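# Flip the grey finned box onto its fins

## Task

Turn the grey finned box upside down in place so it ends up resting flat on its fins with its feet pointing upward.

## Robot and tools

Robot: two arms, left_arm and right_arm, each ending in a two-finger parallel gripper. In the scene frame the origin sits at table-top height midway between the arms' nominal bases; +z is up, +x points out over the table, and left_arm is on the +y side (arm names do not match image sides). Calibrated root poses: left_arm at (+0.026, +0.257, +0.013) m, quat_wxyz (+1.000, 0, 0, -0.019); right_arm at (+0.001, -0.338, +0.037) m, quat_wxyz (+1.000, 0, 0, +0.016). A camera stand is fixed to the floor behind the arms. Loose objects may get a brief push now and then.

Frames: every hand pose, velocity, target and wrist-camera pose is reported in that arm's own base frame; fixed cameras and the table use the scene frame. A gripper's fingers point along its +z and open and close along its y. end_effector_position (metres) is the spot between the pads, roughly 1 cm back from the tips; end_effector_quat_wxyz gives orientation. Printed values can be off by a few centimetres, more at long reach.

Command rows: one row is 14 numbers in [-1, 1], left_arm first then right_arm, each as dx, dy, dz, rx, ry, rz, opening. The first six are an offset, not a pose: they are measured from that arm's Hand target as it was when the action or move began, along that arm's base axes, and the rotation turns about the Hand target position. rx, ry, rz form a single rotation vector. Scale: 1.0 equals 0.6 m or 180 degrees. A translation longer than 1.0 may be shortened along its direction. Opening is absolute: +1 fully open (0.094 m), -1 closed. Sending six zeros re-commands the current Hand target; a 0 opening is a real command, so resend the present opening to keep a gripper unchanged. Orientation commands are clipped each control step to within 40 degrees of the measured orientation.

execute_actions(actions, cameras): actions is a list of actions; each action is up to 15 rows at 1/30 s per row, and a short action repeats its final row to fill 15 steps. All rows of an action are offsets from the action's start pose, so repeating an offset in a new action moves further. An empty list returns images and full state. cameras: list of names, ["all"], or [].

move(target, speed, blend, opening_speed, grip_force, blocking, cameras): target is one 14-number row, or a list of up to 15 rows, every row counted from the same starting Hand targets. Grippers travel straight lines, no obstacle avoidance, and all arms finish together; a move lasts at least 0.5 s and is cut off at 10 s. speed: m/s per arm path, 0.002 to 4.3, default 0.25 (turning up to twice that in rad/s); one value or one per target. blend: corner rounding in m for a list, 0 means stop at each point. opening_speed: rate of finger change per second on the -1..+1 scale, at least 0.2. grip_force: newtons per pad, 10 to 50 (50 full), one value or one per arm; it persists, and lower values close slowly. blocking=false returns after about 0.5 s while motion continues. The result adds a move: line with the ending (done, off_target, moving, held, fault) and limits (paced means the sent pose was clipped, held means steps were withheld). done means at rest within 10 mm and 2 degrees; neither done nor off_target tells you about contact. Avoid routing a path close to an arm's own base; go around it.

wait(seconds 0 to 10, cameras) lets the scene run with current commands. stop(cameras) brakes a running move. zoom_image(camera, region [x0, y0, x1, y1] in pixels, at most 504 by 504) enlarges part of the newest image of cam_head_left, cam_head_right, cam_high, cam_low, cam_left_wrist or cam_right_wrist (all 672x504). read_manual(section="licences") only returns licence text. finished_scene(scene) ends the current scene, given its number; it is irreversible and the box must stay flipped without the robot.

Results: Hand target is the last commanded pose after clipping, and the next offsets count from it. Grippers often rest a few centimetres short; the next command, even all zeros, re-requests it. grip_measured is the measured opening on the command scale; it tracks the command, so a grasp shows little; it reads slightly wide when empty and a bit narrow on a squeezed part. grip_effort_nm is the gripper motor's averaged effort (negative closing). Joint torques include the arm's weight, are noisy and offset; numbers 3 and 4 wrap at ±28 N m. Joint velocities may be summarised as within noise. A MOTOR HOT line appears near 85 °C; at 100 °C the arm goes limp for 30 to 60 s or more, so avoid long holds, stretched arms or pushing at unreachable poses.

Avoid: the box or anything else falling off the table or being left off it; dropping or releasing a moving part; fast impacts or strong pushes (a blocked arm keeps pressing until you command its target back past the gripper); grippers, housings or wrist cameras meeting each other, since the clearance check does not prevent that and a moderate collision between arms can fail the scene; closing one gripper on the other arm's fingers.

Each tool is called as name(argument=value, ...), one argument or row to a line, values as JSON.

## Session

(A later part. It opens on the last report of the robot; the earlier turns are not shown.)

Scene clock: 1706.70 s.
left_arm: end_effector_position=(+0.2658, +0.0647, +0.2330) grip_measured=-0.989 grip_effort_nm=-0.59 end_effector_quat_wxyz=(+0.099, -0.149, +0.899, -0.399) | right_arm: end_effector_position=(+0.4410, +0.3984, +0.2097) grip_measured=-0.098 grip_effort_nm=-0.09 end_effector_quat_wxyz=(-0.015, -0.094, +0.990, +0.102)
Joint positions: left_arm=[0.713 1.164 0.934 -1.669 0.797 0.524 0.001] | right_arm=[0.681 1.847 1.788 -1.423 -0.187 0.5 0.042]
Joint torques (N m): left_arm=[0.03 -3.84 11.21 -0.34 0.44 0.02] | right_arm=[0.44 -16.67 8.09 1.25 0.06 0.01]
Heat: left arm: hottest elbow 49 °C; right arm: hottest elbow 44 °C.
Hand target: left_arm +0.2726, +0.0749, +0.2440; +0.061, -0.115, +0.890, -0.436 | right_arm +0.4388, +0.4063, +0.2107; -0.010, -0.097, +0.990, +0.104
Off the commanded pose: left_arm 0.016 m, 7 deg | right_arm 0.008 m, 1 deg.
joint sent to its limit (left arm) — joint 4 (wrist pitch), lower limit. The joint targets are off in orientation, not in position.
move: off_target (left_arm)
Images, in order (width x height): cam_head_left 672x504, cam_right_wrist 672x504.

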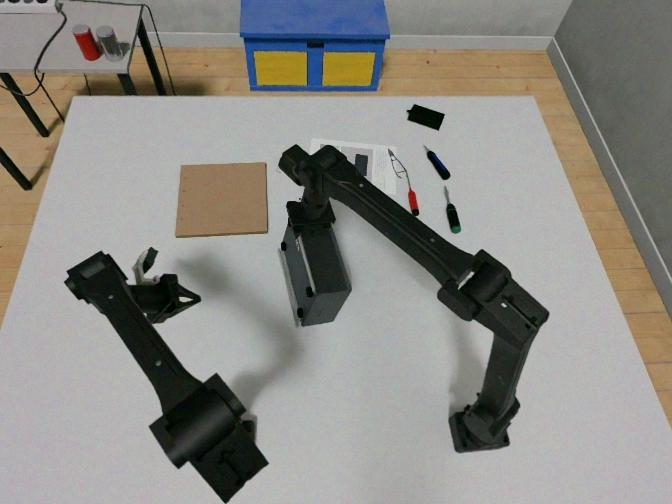

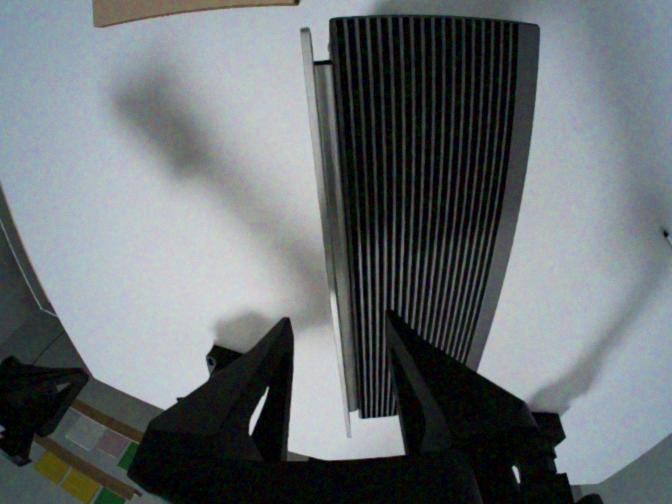

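move(
  target=[
    [0,0,0,0,0,0,-1, -0.016,0.006,-0.052,0,0,0,-0.1],
    [0,0,0,0,0,0,-1, -0.016,0.006,-0.052,0,0,0,-0.6],
  ],
  speed=0.06,
  cameras=["cam_right_wrist","cam_head_left"],
)

zoom_image(
  camera="cam_right_wrist",
  region=[240, 220, 440, 420],
)

Scene clock: 1719.50 s.
left_arm: end_effector_position=(+0.2658, +0.0647, +0.2330) grip_measured=-0.989 grip_effort_nm=-0.59 end_effector_quat_wxyz=(+0.099, -0.149, +0.899, -0.399) | right_arm: end_effector_position=(+0.4316, +0.4011, +0.1773) grip_measured=-0.598 grip_effort_nm=-0.09 end_effector_quat_wxyz=(-0.014, -0.093, +0.991, +0.099)
Joint positions: left_arm=[0.713 1.164 0.934 -1.669 0.797 0.524 0.001] | right_arm=[0.697 1.842 1.695 -1.335 -0.179 0.517 0.019]
Joint torques (N m): left_arm=[-0.15 -3.78 11.17 -0.35 0.44 0.02] | right_arm=[0.26 -16.73 8.34 1.26 -0.25 0.05]
Heat: left arm: hottest elbow 49 °C; right arm: hottest elbow 44 °C.
Hand target: left_arm +0.2726, +0.0749, +0.2440; +0.061, -0.115, +0.890, -0.436 | right_arm +0.4292, +0.4097, +0.1794; -0.010, -0.096, +0.990, +0.104
Off the commanded pose: left_arm 0.016 m, 7 deg | right_arm 0.009 m, 1 deg.
joint sent to its limit (left arm) — joint 4 (wrist pitch), lower limit. The joint targets are off in orientation, not in position.
move: off_target (left_arm)
Images, in order (width x height): cam_head_left 672x504, cam_right_wrist 672x504.

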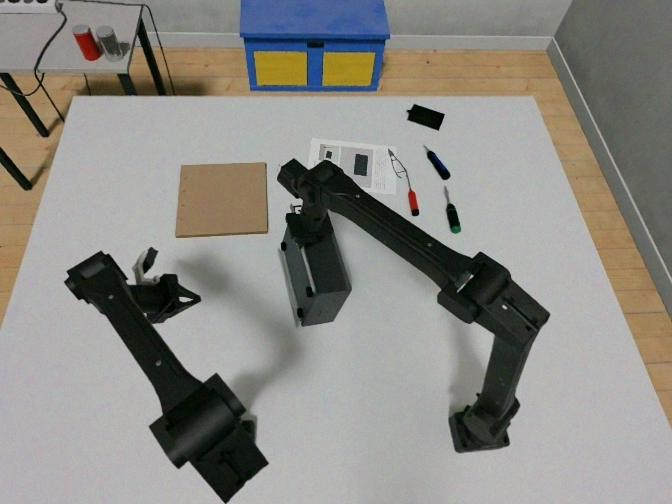

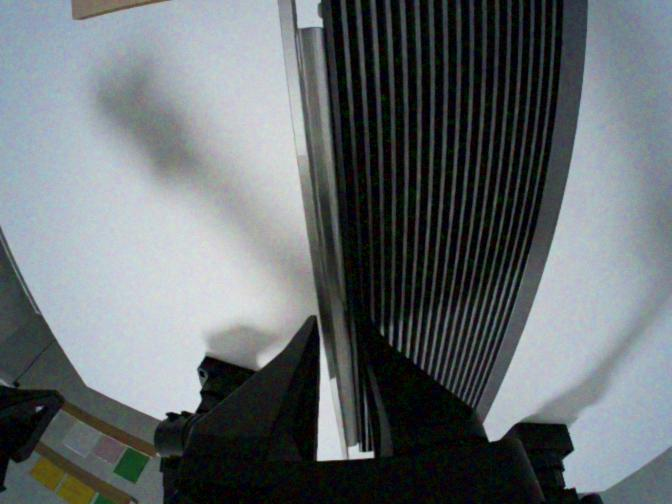

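Scaled by 2.520 from the camera's 672x504 image, which has a finer 960x720 frame.

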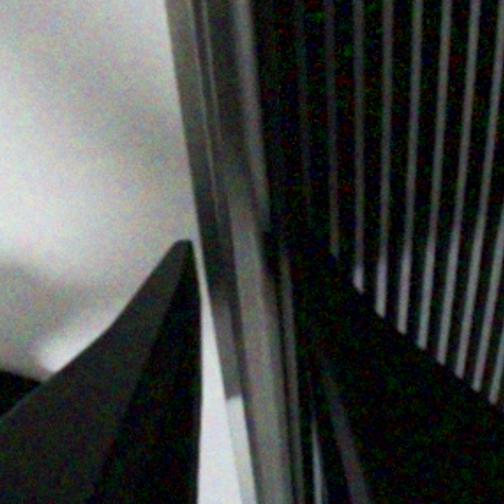

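move(
  target=[
    [0,0,0,0,0,0,-1, 0,0,0,0,0,0,-0.75],
    [0,0,0,0,0,0,-1, 0.0203,-0.1067,0.0105,0.0709,0.0135,0,-0.75],
  ],
  speed=0.05,
  cameras=["cam_right_wrist","cam_head_left","cam_low"],
)

Scene clock: 1742.67 s.
left_arm: end_effector_position=(+0.2658, +0.0647, +0.2330) grip_measured=-0.989 grip_effort_nm=-0.59 end_effector_quat_wxyz=(+0.099, -0.149, +0.899, -0.399) | right_arm: end_effector_position=(+0.4380, +0.3475, +0.1837) grip_measured=-0.748 grip_effort_nm=-0.09 end_effector_quat_wxyz=(-0.027, -0.092, +0.973, +0.211)
Joint positions: left_arm=[0.713 1.164 0.934 -1.669 0.797 0.524 0.001] | right_arm=[0.549 1.726 1.517 -1.217 -0.404 0.39 0.012]
Joint torques (N m): left_arm=[-0.09 -3.96 11.17 -0.34 0.44 0.02] | right_arm=[-1.38 -16.03 7.6 1.24 -0.51 -0.15]
Heat: left arm: hottest elbow 49 °C; right arm: hottest elbow 44 °C.
Hand target: left_arm +0.2726, +0.0749, +0.2440; +0.061, -0.115, +0.890, -0.436 | right_arm +0.4414, +0.3458, +0.1857; -0.020, -0.095, +0.972, +0.216
Off the commanded pose: left_arm 0.016 m, 7 deg | right_arm 0.004 m, 1 deg.
joint sent to its limit (left arm) — joint 4 (wrist pitch), lower limit. The joint targets are off in orientation, not in position.
move: off_target (left_arm)
Images, in order (width x height): cam_head_left 672x504, cam_low 672x504, cam_right_wrist 672x504.

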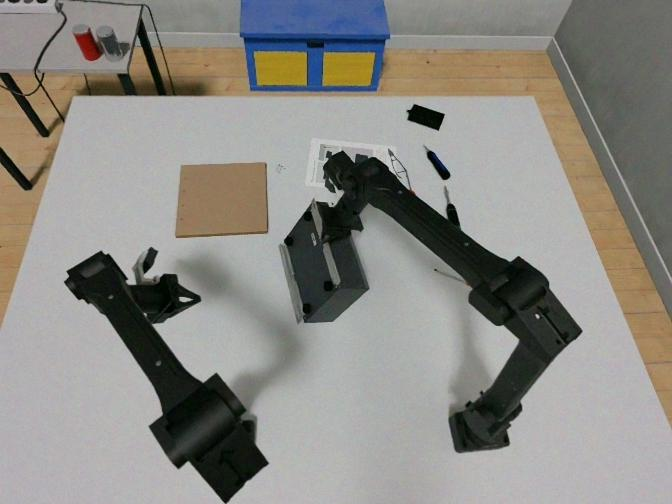

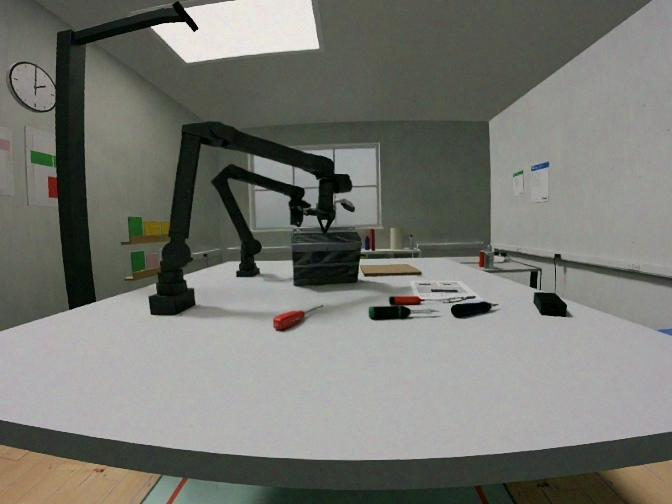

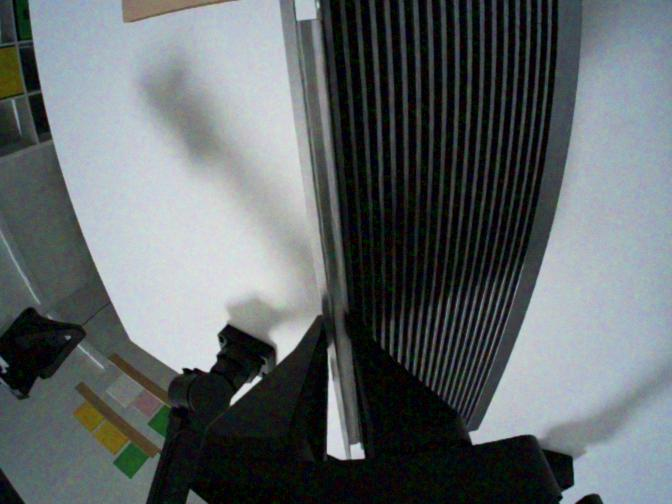

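move(
  target=[0,0,0,0,0,0,-1, 0.0171,-0.09,-0.0117,0.0818,0.0156,0,-0.75],
  speed=0.04,
  cameras=["cam_right_wrist","cam_head_left"],
)

Scene clock: 1755.70 s.
left_arm: end_effector_position=(+0.2658, +0.0647, +0.2330) grip_measured=-0.989 grip_effort_nm=-0.59 end_effector_quat_wxyz=(+0.099, -0.149, +0.899, -0.399) | right_arm: end_effector_position=(+0.4511, +0.2776, +0.1707) grip_measured=-0.748 grip_effort_nm=-0.09 end_effector_quat_wxyz=(-0.044, -0.072, +0.942, +0.326)
Joint positions: left_arm=[0.713 1.164 0.934 -1.669 0.797 0.524 0.001] | right_arm=[0.349 1.686 1.371 -1.147 -0.662 0.233 0.012]
Joint torques (N m): left_arm=[-0.21 -3.78 11.18 -0.36 0.43 0.02] | right_arm=[0.67 -14.68 8.02 1.73 -1.42 -0.17]
Heat: left arm: hottest elbow 49 °C; right arm: hottest elbow 43 °C.
Hand target: left_arm +0.2726, +0.0749, +0.2440; +0.061, -0.115, +0.890, -0.436 | right_arm +0.4517, +0.2919, +0.1788; -0.032, -0.091, +0.935, +0.341
Off the commanded pose: left_arm 0.016 m, 7 deg | right_arm 0.016 m, 3 deg.
joint sent to its limit (left arm) — joint 4 (wrist pitch), lower limit. The joint targets are off in orientation, not in position.
move: off_target (left_arm, right_arm)
Images, in order (width x height): cam_head_left 672x504, cam_right_wrist 672x504.

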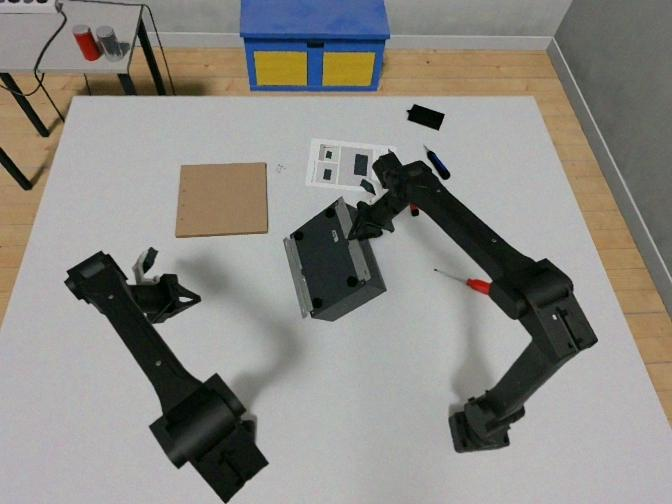

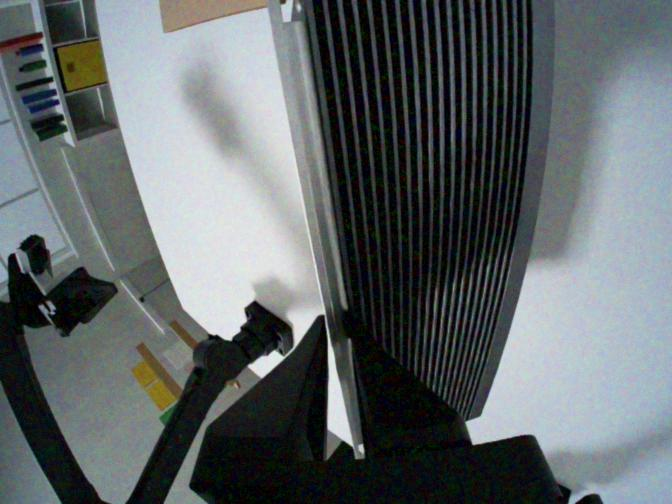

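move(
  target=[
    [0,0,0,0,0,0,-1, 0.0138,-0.05,-0.0163,0.0546,0.0104,0,-0.75],
    [0,0,0,0,0,0,-1, 0.0315,-0.13,-0.0555,0.0982,0.0187,0,-0.75],
  ],
  speed=0.03,
  blend=[0.01,0],
  cameras=["cam_right_wrist","cam_head_left","cam_low"],
)

Scene clock: 1780.70 s.
left_arm: end_effector_position=(+0.2658, +0.0647, +0.2330) grip_measured=-0.989 grip_effort_nm=-0.59 end_effector_quat_wxyz=(+0.099, -0.149, +0.899, -0.399) | right_arm: end_effector_position=(+0.4609, +0.2062, +0.1059) grip_measured=-0.748 grip_effort_nm=-0.09 end_effector_quat_wxyz=(-0.068, -0.074, +0.881, +0.461)
Joint positions: left_arm=[0.713 1.164 0.934 -1.669 0.797 0.524 0.001] | right_arm=[0.135 1.829 1.273 -1.155 -0.964 -0.107 0.012]
Joint torques (N m): left_arm=[-0.21 -3.84 11.18 -0.35 0.45 0.01] | right_arm=[-0.56 -18.67 9.2 -0.55 -2.61 -0.03]
Heat: left arm: hottest elbow 49 °C; right arm: hottest elbow 43 °C.
Hand target: left_arm +0.2726, +0.0749, +0.2440; +0.061, -0.115, +0.890, -0.436 | right_arm +0.4706, +0.2138, +0.1455; -0.045, -0.085, +0.870, +0.483
Off the commanded pose: left_arm 0.016 m, 7 deg | right_arm 0.041 m, 4 deg.
joint sent to its limit (left arm) — joint 4 (wrist pitch), lower limit. The joint targets are off in orientation, not in position.
move: off_target (left_arm, right_arm)
Images, in order (width x height): cam_head_left 672x504, cam_low 672x504, cam_right_wrist 672x504.

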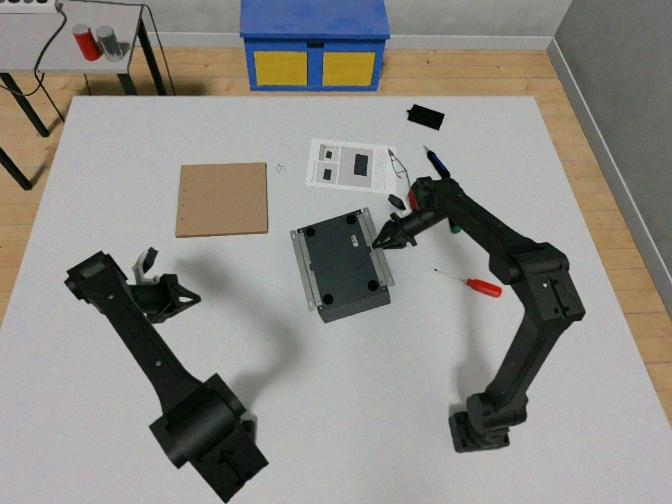

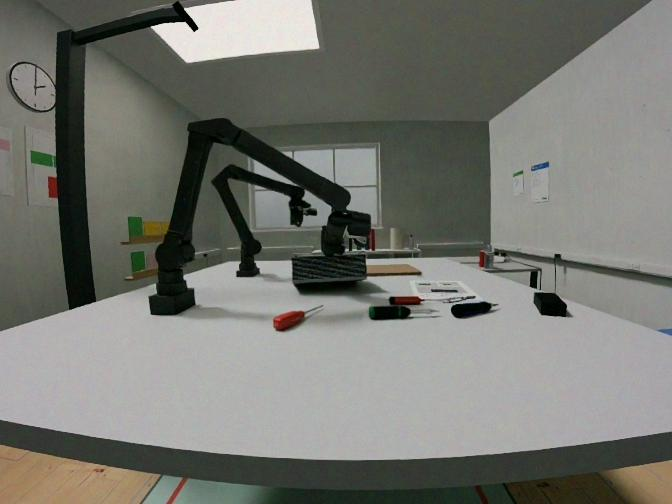

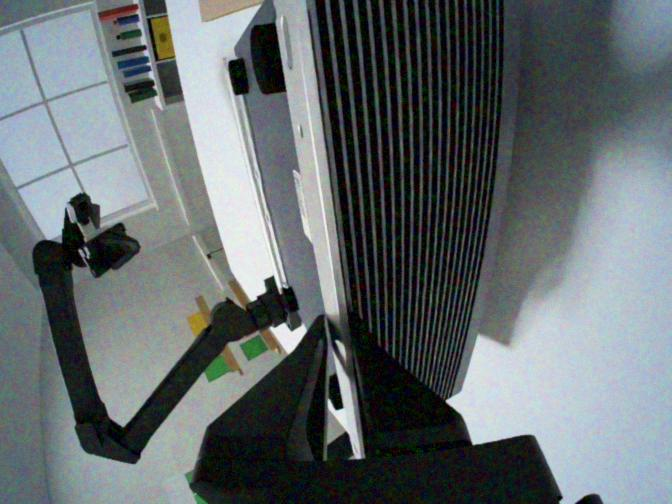

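move(
  target=[0,0,0,0,0,0,-1, 0.008,-0.043,-0.08,0.02,0.004,0,-0.75],
  speed=0.025,
  cameras=["cam_right_wrist","cam_head_left","cam_low"],
)

zoom_image(
  camera="cam_low",
  region=[260, 210, 400, 310],
)

Scene clock: 1789.87 s.
left_arm: end_effector_position=(+0.2658, +0.0647, +0.2330) grip_measured=-0.989 grip_effort_nm=-0.59 end_effector_quat_wxyz=(+0.099, -0.149, +0.899, -0.399) | right_arm: end_effector_position=(+0.4655, +0.1802, +0.0642) grip_measured=-0.747 grip_effort_nm=-0.20 end_effector_quat_wxyz=(-0.065, -0.078, +0.864, +0.494)
Joint positions: left_arm=[0.713 1.164 0.934 -1.669 0.797 0.524 0.001] | right_arm=[0.068 1.931 1.261 -1.155 -1.022 -0.255 0.012]
Joint torques (N m): left_arm=[-0.03 -3.9 11.21 -0.34 0.45 0] | right_arm=[0.15 -18.55 7.76 -0.8 -2.42 0.04]
Heat: left arm: hottest elbow 49 °C; right arm: hottest elbow 43 °C.
Hand target: left_arm +0.2726, +0.0749, +0.2440; +0.061, -0.115, +0.890, -0.436 | right_arm +0.4753, +0.1880, +0.0974; -0.047, -0.084, +0.855, +0.510
Off the commanded pose: left_arm 0.016 m, 7 deg | right_arm 0.036 m, 3 deg.
joint sent to its limit (left arm) — joint 4 (wrist pitch), lower limit. The joint targets are off in orientation, not in position.
move: off_target (left_arm, right_arm)
Images, in order (width x height): cam_head_left 672x504, cam_low 672x504, cam_right_wrist 672x504.

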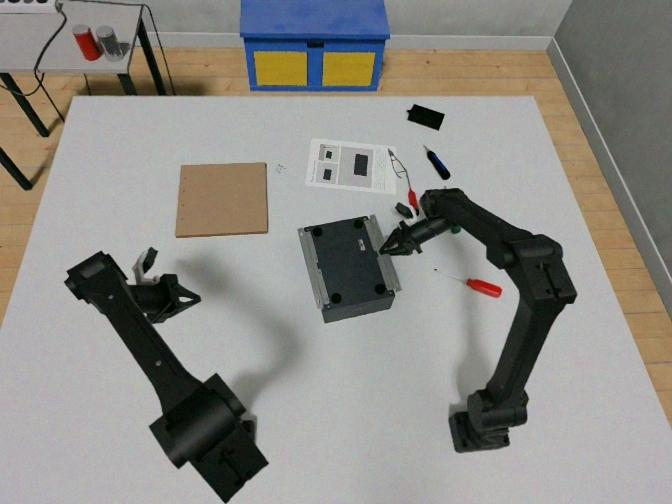

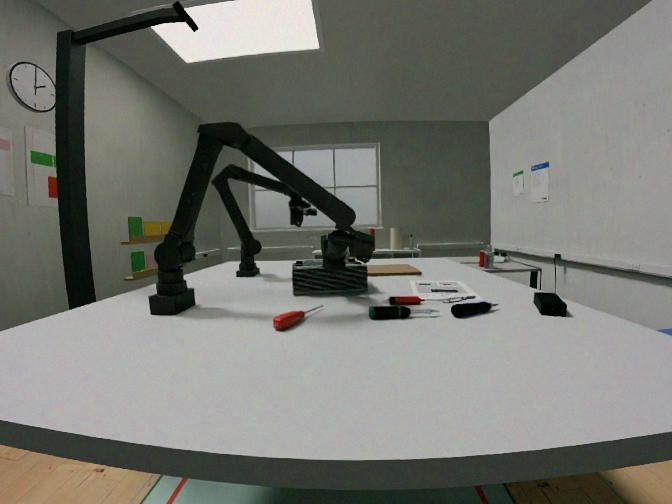

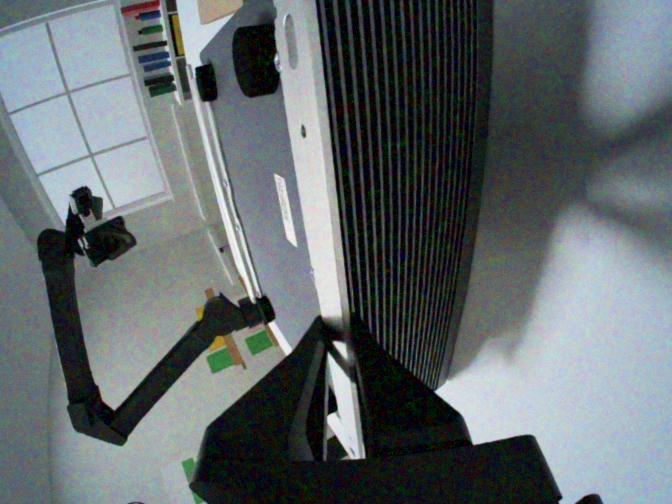

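Scaled by 3.600.

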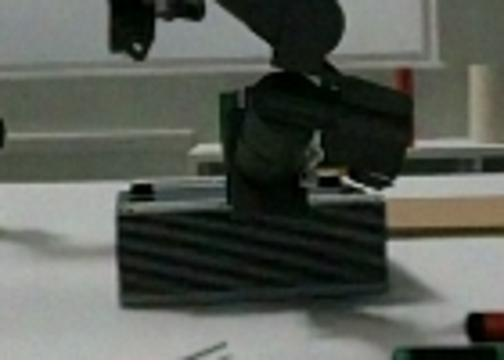

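move(
  target=[0,0,0,0,0,0,-1, 0.0,0.0,-0.05,0,0,0,-0.65],
  speed=0.02,
  opening_speed=0.2,
  cameras=["cam_right_wrist","cam_low"],
)

zoom_image(
  camera="cam_right_wrist",
  region=[240, 240, 440, 420],
)

zoom_image(
  camera="cam_low",
  region=[260, 210, 400, 310],
)

Scene clock: 1799.87 s.
left_arm: end_effector_position=(+0.2658, +0.0647, +0.2330) grip_measured=-0.989 grip_effort_nm=-0.59 end_effector_quat_wxyz=(+0.099, -0.149, +0.899, -0.399) | right_arm: end_effector_position=(+0.4680, +0.1814, +0.0620) grip_measured=-0.651 grip_effort_nm=0.02 end_effector_quat_wxyz=(-0.057, -0.078, +0.859, +0.504)
Joint positions: left_arm=[0.713 1.164 0.934 -1.669 0.797 0.524 0.001] | right_arm=[0.066 1.938 1.255 -1.128 -1.046 -0.255 0.016]
Joint torques (N m): left_arm=[-0.09 -3.96 11.17 -0.36 0.44 0.01] | right_arm=[-0.15 -14.92 6.79 0.7 -1.47 0.01]
Heat: left arm: hottest elbow 49 °C; right arm: hottest elbow 42 °C.
Hand target: left_arm +0.2726, +0.0749, +0.2440; +0.061, -0.115, +0.890, -0.436 | right_arm +0.4754, +0.1881, +0.0674; -0.047, -0.084, +0.855, +0.510
Off the commanded pose: left_arm 0.016 m, 7 deg | right_arm 0.011 m, 2 deg.
joint sent to its limit (left arm) — joint 4 (wrist pitch), lower limit. The joint targets are off in orientation, not in position.
move: off_target (left_arm, right_arm)
Images, in order (width x height): cam_low 672x504, cam_right_wrist 672x504.

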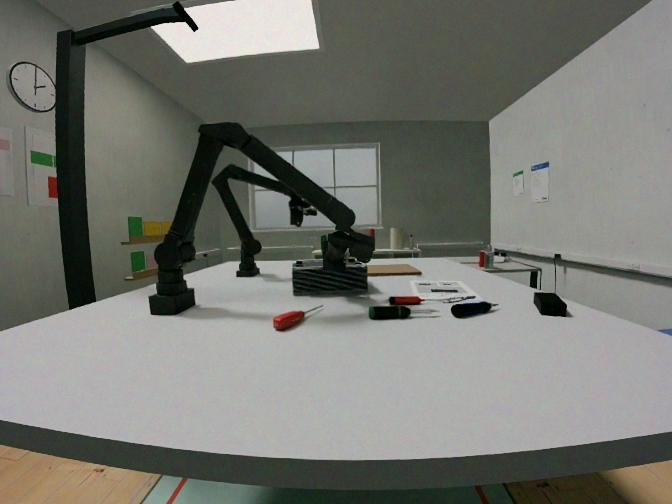

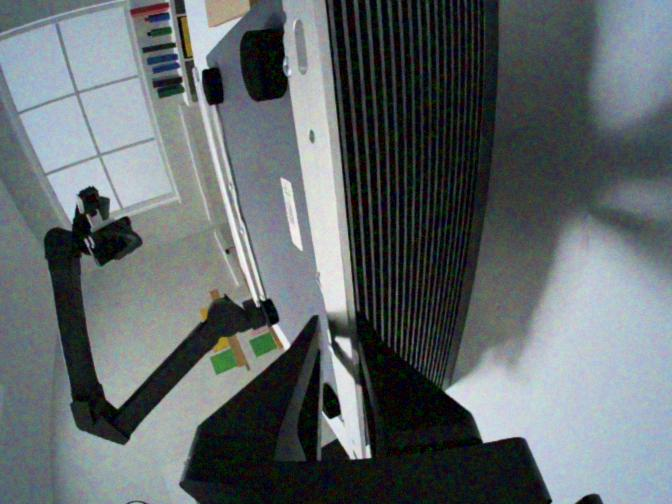

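Scaled by 2.520 from the camera's 672x504 image, which has a finer 960x720 frame.

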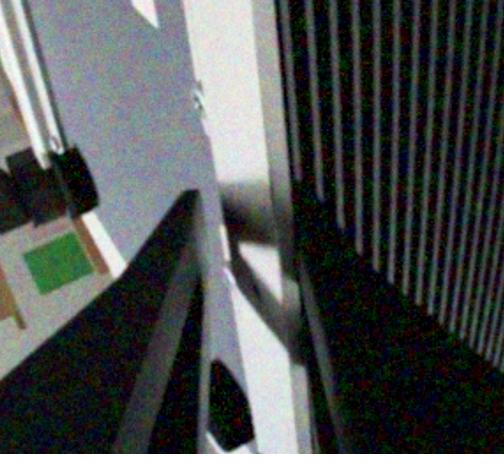

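Scaled by 3.600.

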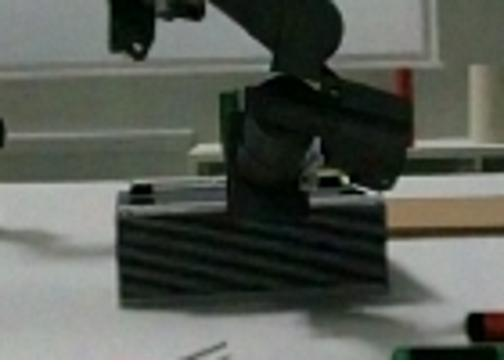

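move(
  target=[0,0,0,0,0,0,-1, -0.025,0.115,0.0,0,0,0,-0.6],
  speed=0.04,
  cameras=["cam_right_wrist","cam_head_left"],
)

Scene clock: 1814.03 s.
left_arm: end_effector_position=(+0.2658, +0.0647, +0.2330) grip_measured=-0.989 grip_effort_nm=-0.59 end_effector_quat_wxyz=(+0.099, -0.149, +0.899, -0.399) | right_arm: end_effector_position=(+0.4753, +0.2205, +0.0617) grip_measured=-0.601 grip_effort_nm=0.04 end_effector_quat_wxyz=(-0.033, -0.054, +0.861, +0.505)
Joint positions: left_arm=[0.713 1.164 0.934 -1.669 0.797 0.524 0.001] | right_arm=[0.141 1.895 1.192 -0.846 -1.061 0.027 0.019]
Joint torques (N m): left_arm=[-0.09 -3.84 11.17 -0.38 0.44 0.01] | right_arm=[4.66 -15.5 5.78 0.98 -1.34 0.01]
Heat: left arm: hottest elbow 49 °C; right arm: hottest elbow 41 °C.
Hand target: left_arm +0.2726, +0.0749, +0.2440; +0.061, -0.115, +0.890, -0.436 | right_arm +0.4603, +0.2569, +0.0674; -0.047, -0.083, +0.855, +0.510
Off the commanded pose: left_arm 0.016 m, 7 deg | right_arm 0.040 m, 4 deg.
joint sent to its limit (left arm) — joint 4 (wrist pitch), lower limit. The joint targets are off in orientation, not in position.
move: off_target (left_arm, right_arm)
Images, in order (width x height): cam_head_left 672x504, cam_right_wrist 672x504.

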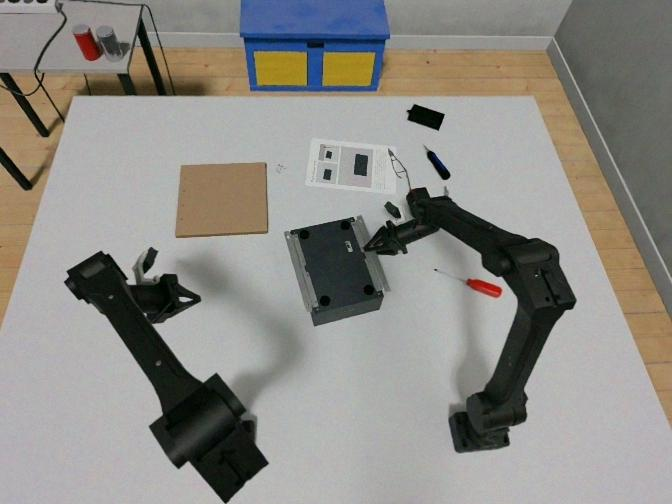

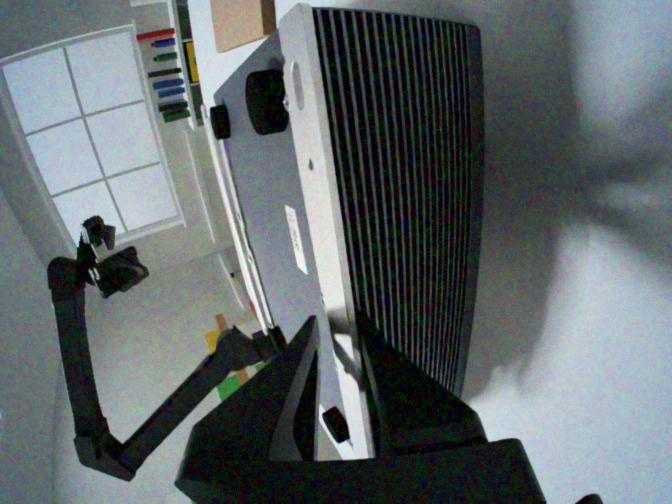

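move(
  target=[
    [0,0,0,0,0,0,-1, 0.015,-0.075,0.0,0,0,0,-0.4],
    [0,0,0,0,0,0,-1, 0.04,-0.27,0.0,0,0,0,-0.4],
    [0,0,0,0,0,0,-1, 0.0,-0.33,0.15,0,0,0,-0.4],
  ],
  speed=0.08,
  blend=[0,0.02,0],
  cameras=["cam_right_wrist","cam_head_left","cam_high","cam_low"],
)

zoom_image(
  camera="cam_low",
  region=[260, 210, 400, 310],
)

zoom_image(
  camera="cam_high",
  region=[220, 160, 420, 340],
)

Scene clock: 1828.57 s.
left_arm: end_effector_position=(+0.2658, +0.0647, +0.2330) grip_measured=-0.989 grip_effort_nm=-0.59 end_effector_quat_wxyz=(+0.099, -0.149, +0.899, -0.399) | right_arm: end_effector_position=(+0.4495, +0.0669, +0.1427) grip_measured=-0.402 grip_effort_nm=0.08 end_effector_quat_wxyz=(-0.065, -0.074, +0.852, +0.514)
Joint positions: left_arm=[0.713 1.164 0.934 -1.669 0.797 0.524 0.001] | right_arm=[-0.171 1.874 1.359 -1.677 -0.964 -0.677 0.028]
Joint torques (N m): left_arm=[-0.09 -3.84 11.18 -0.35 0.43 0.01] | right_arm=[-1.03 -16.09 8.62 -0.88 -0.38 -0.19]
Heat: left arm: hottest elbow 50 °C; right arm: hottest elbow 40 °C.
Hand target: left_arm +0.2726, +0.0749, +0.2440; +0.061, -0.115, +0.890, -0.436 | right_arm +0.4605, +0.0589, +0.1574; -0.047, -0.083, +0.855, +0.510
Off the commanded pose: left_arm 0.016 m, 7 deg | right_arm 0.020 m, 2 deg.
joint sent to its limit (left arm) — joint 4 (wrist pitch), lower limit. The joint targets are off in orientation, not in position.
joint sent to its limit (right arm) — joint 4 (wrist pitch), lower limit. The joint targets still meet the commanded pose.
move: off_target (left_arm, right_arm)
Images, in order (width x height): cam_head_left 672x504, cam_high 672x504, cam_low 672x504, cam_right_wrist 672x504.

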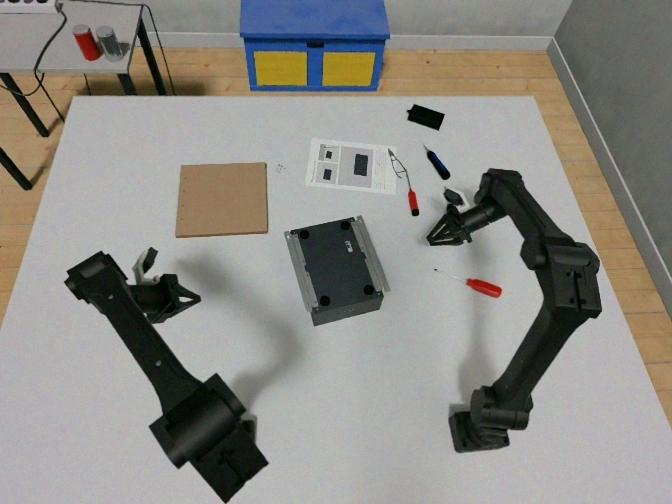

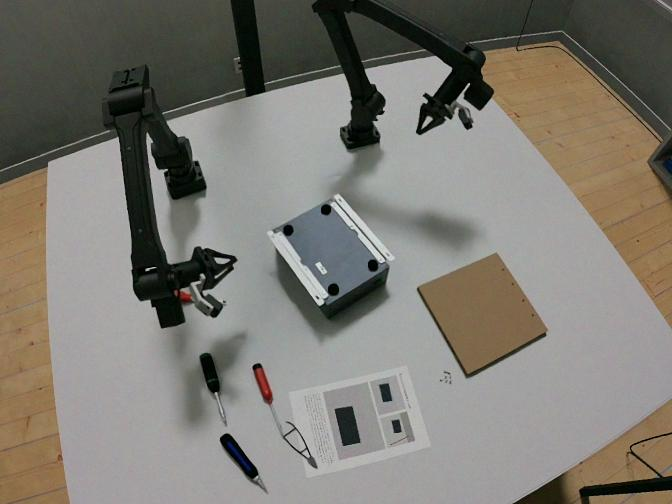

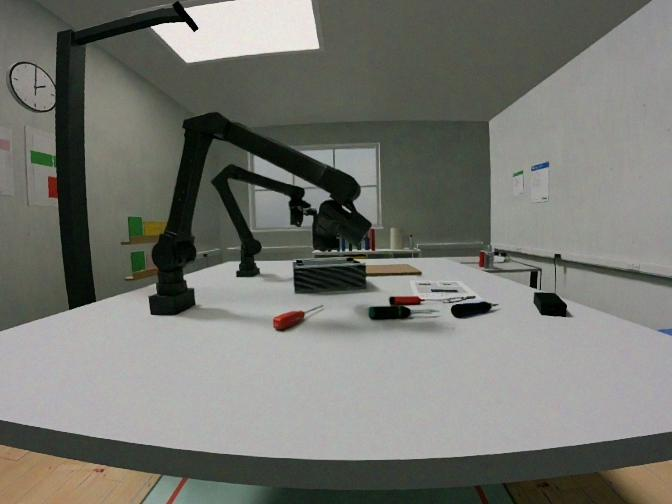

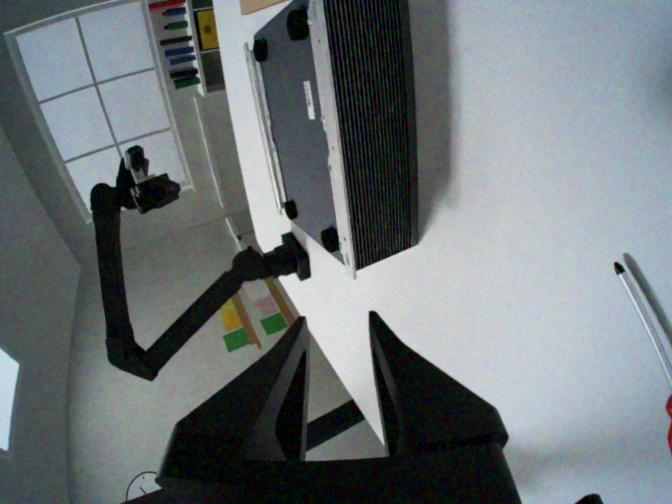

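Scaled by 3.600.

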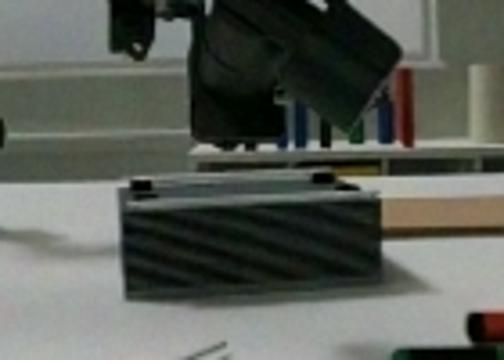

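Scaled by 2.520.

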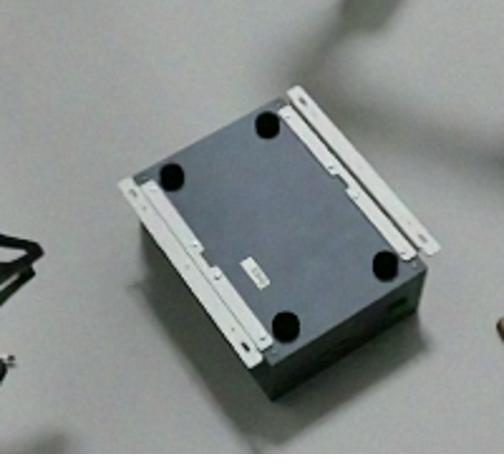

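Flat on its fins with its feet up, back at its original spot.

finished_scene(
  scene=1,
)

The scene is finished: the task was done.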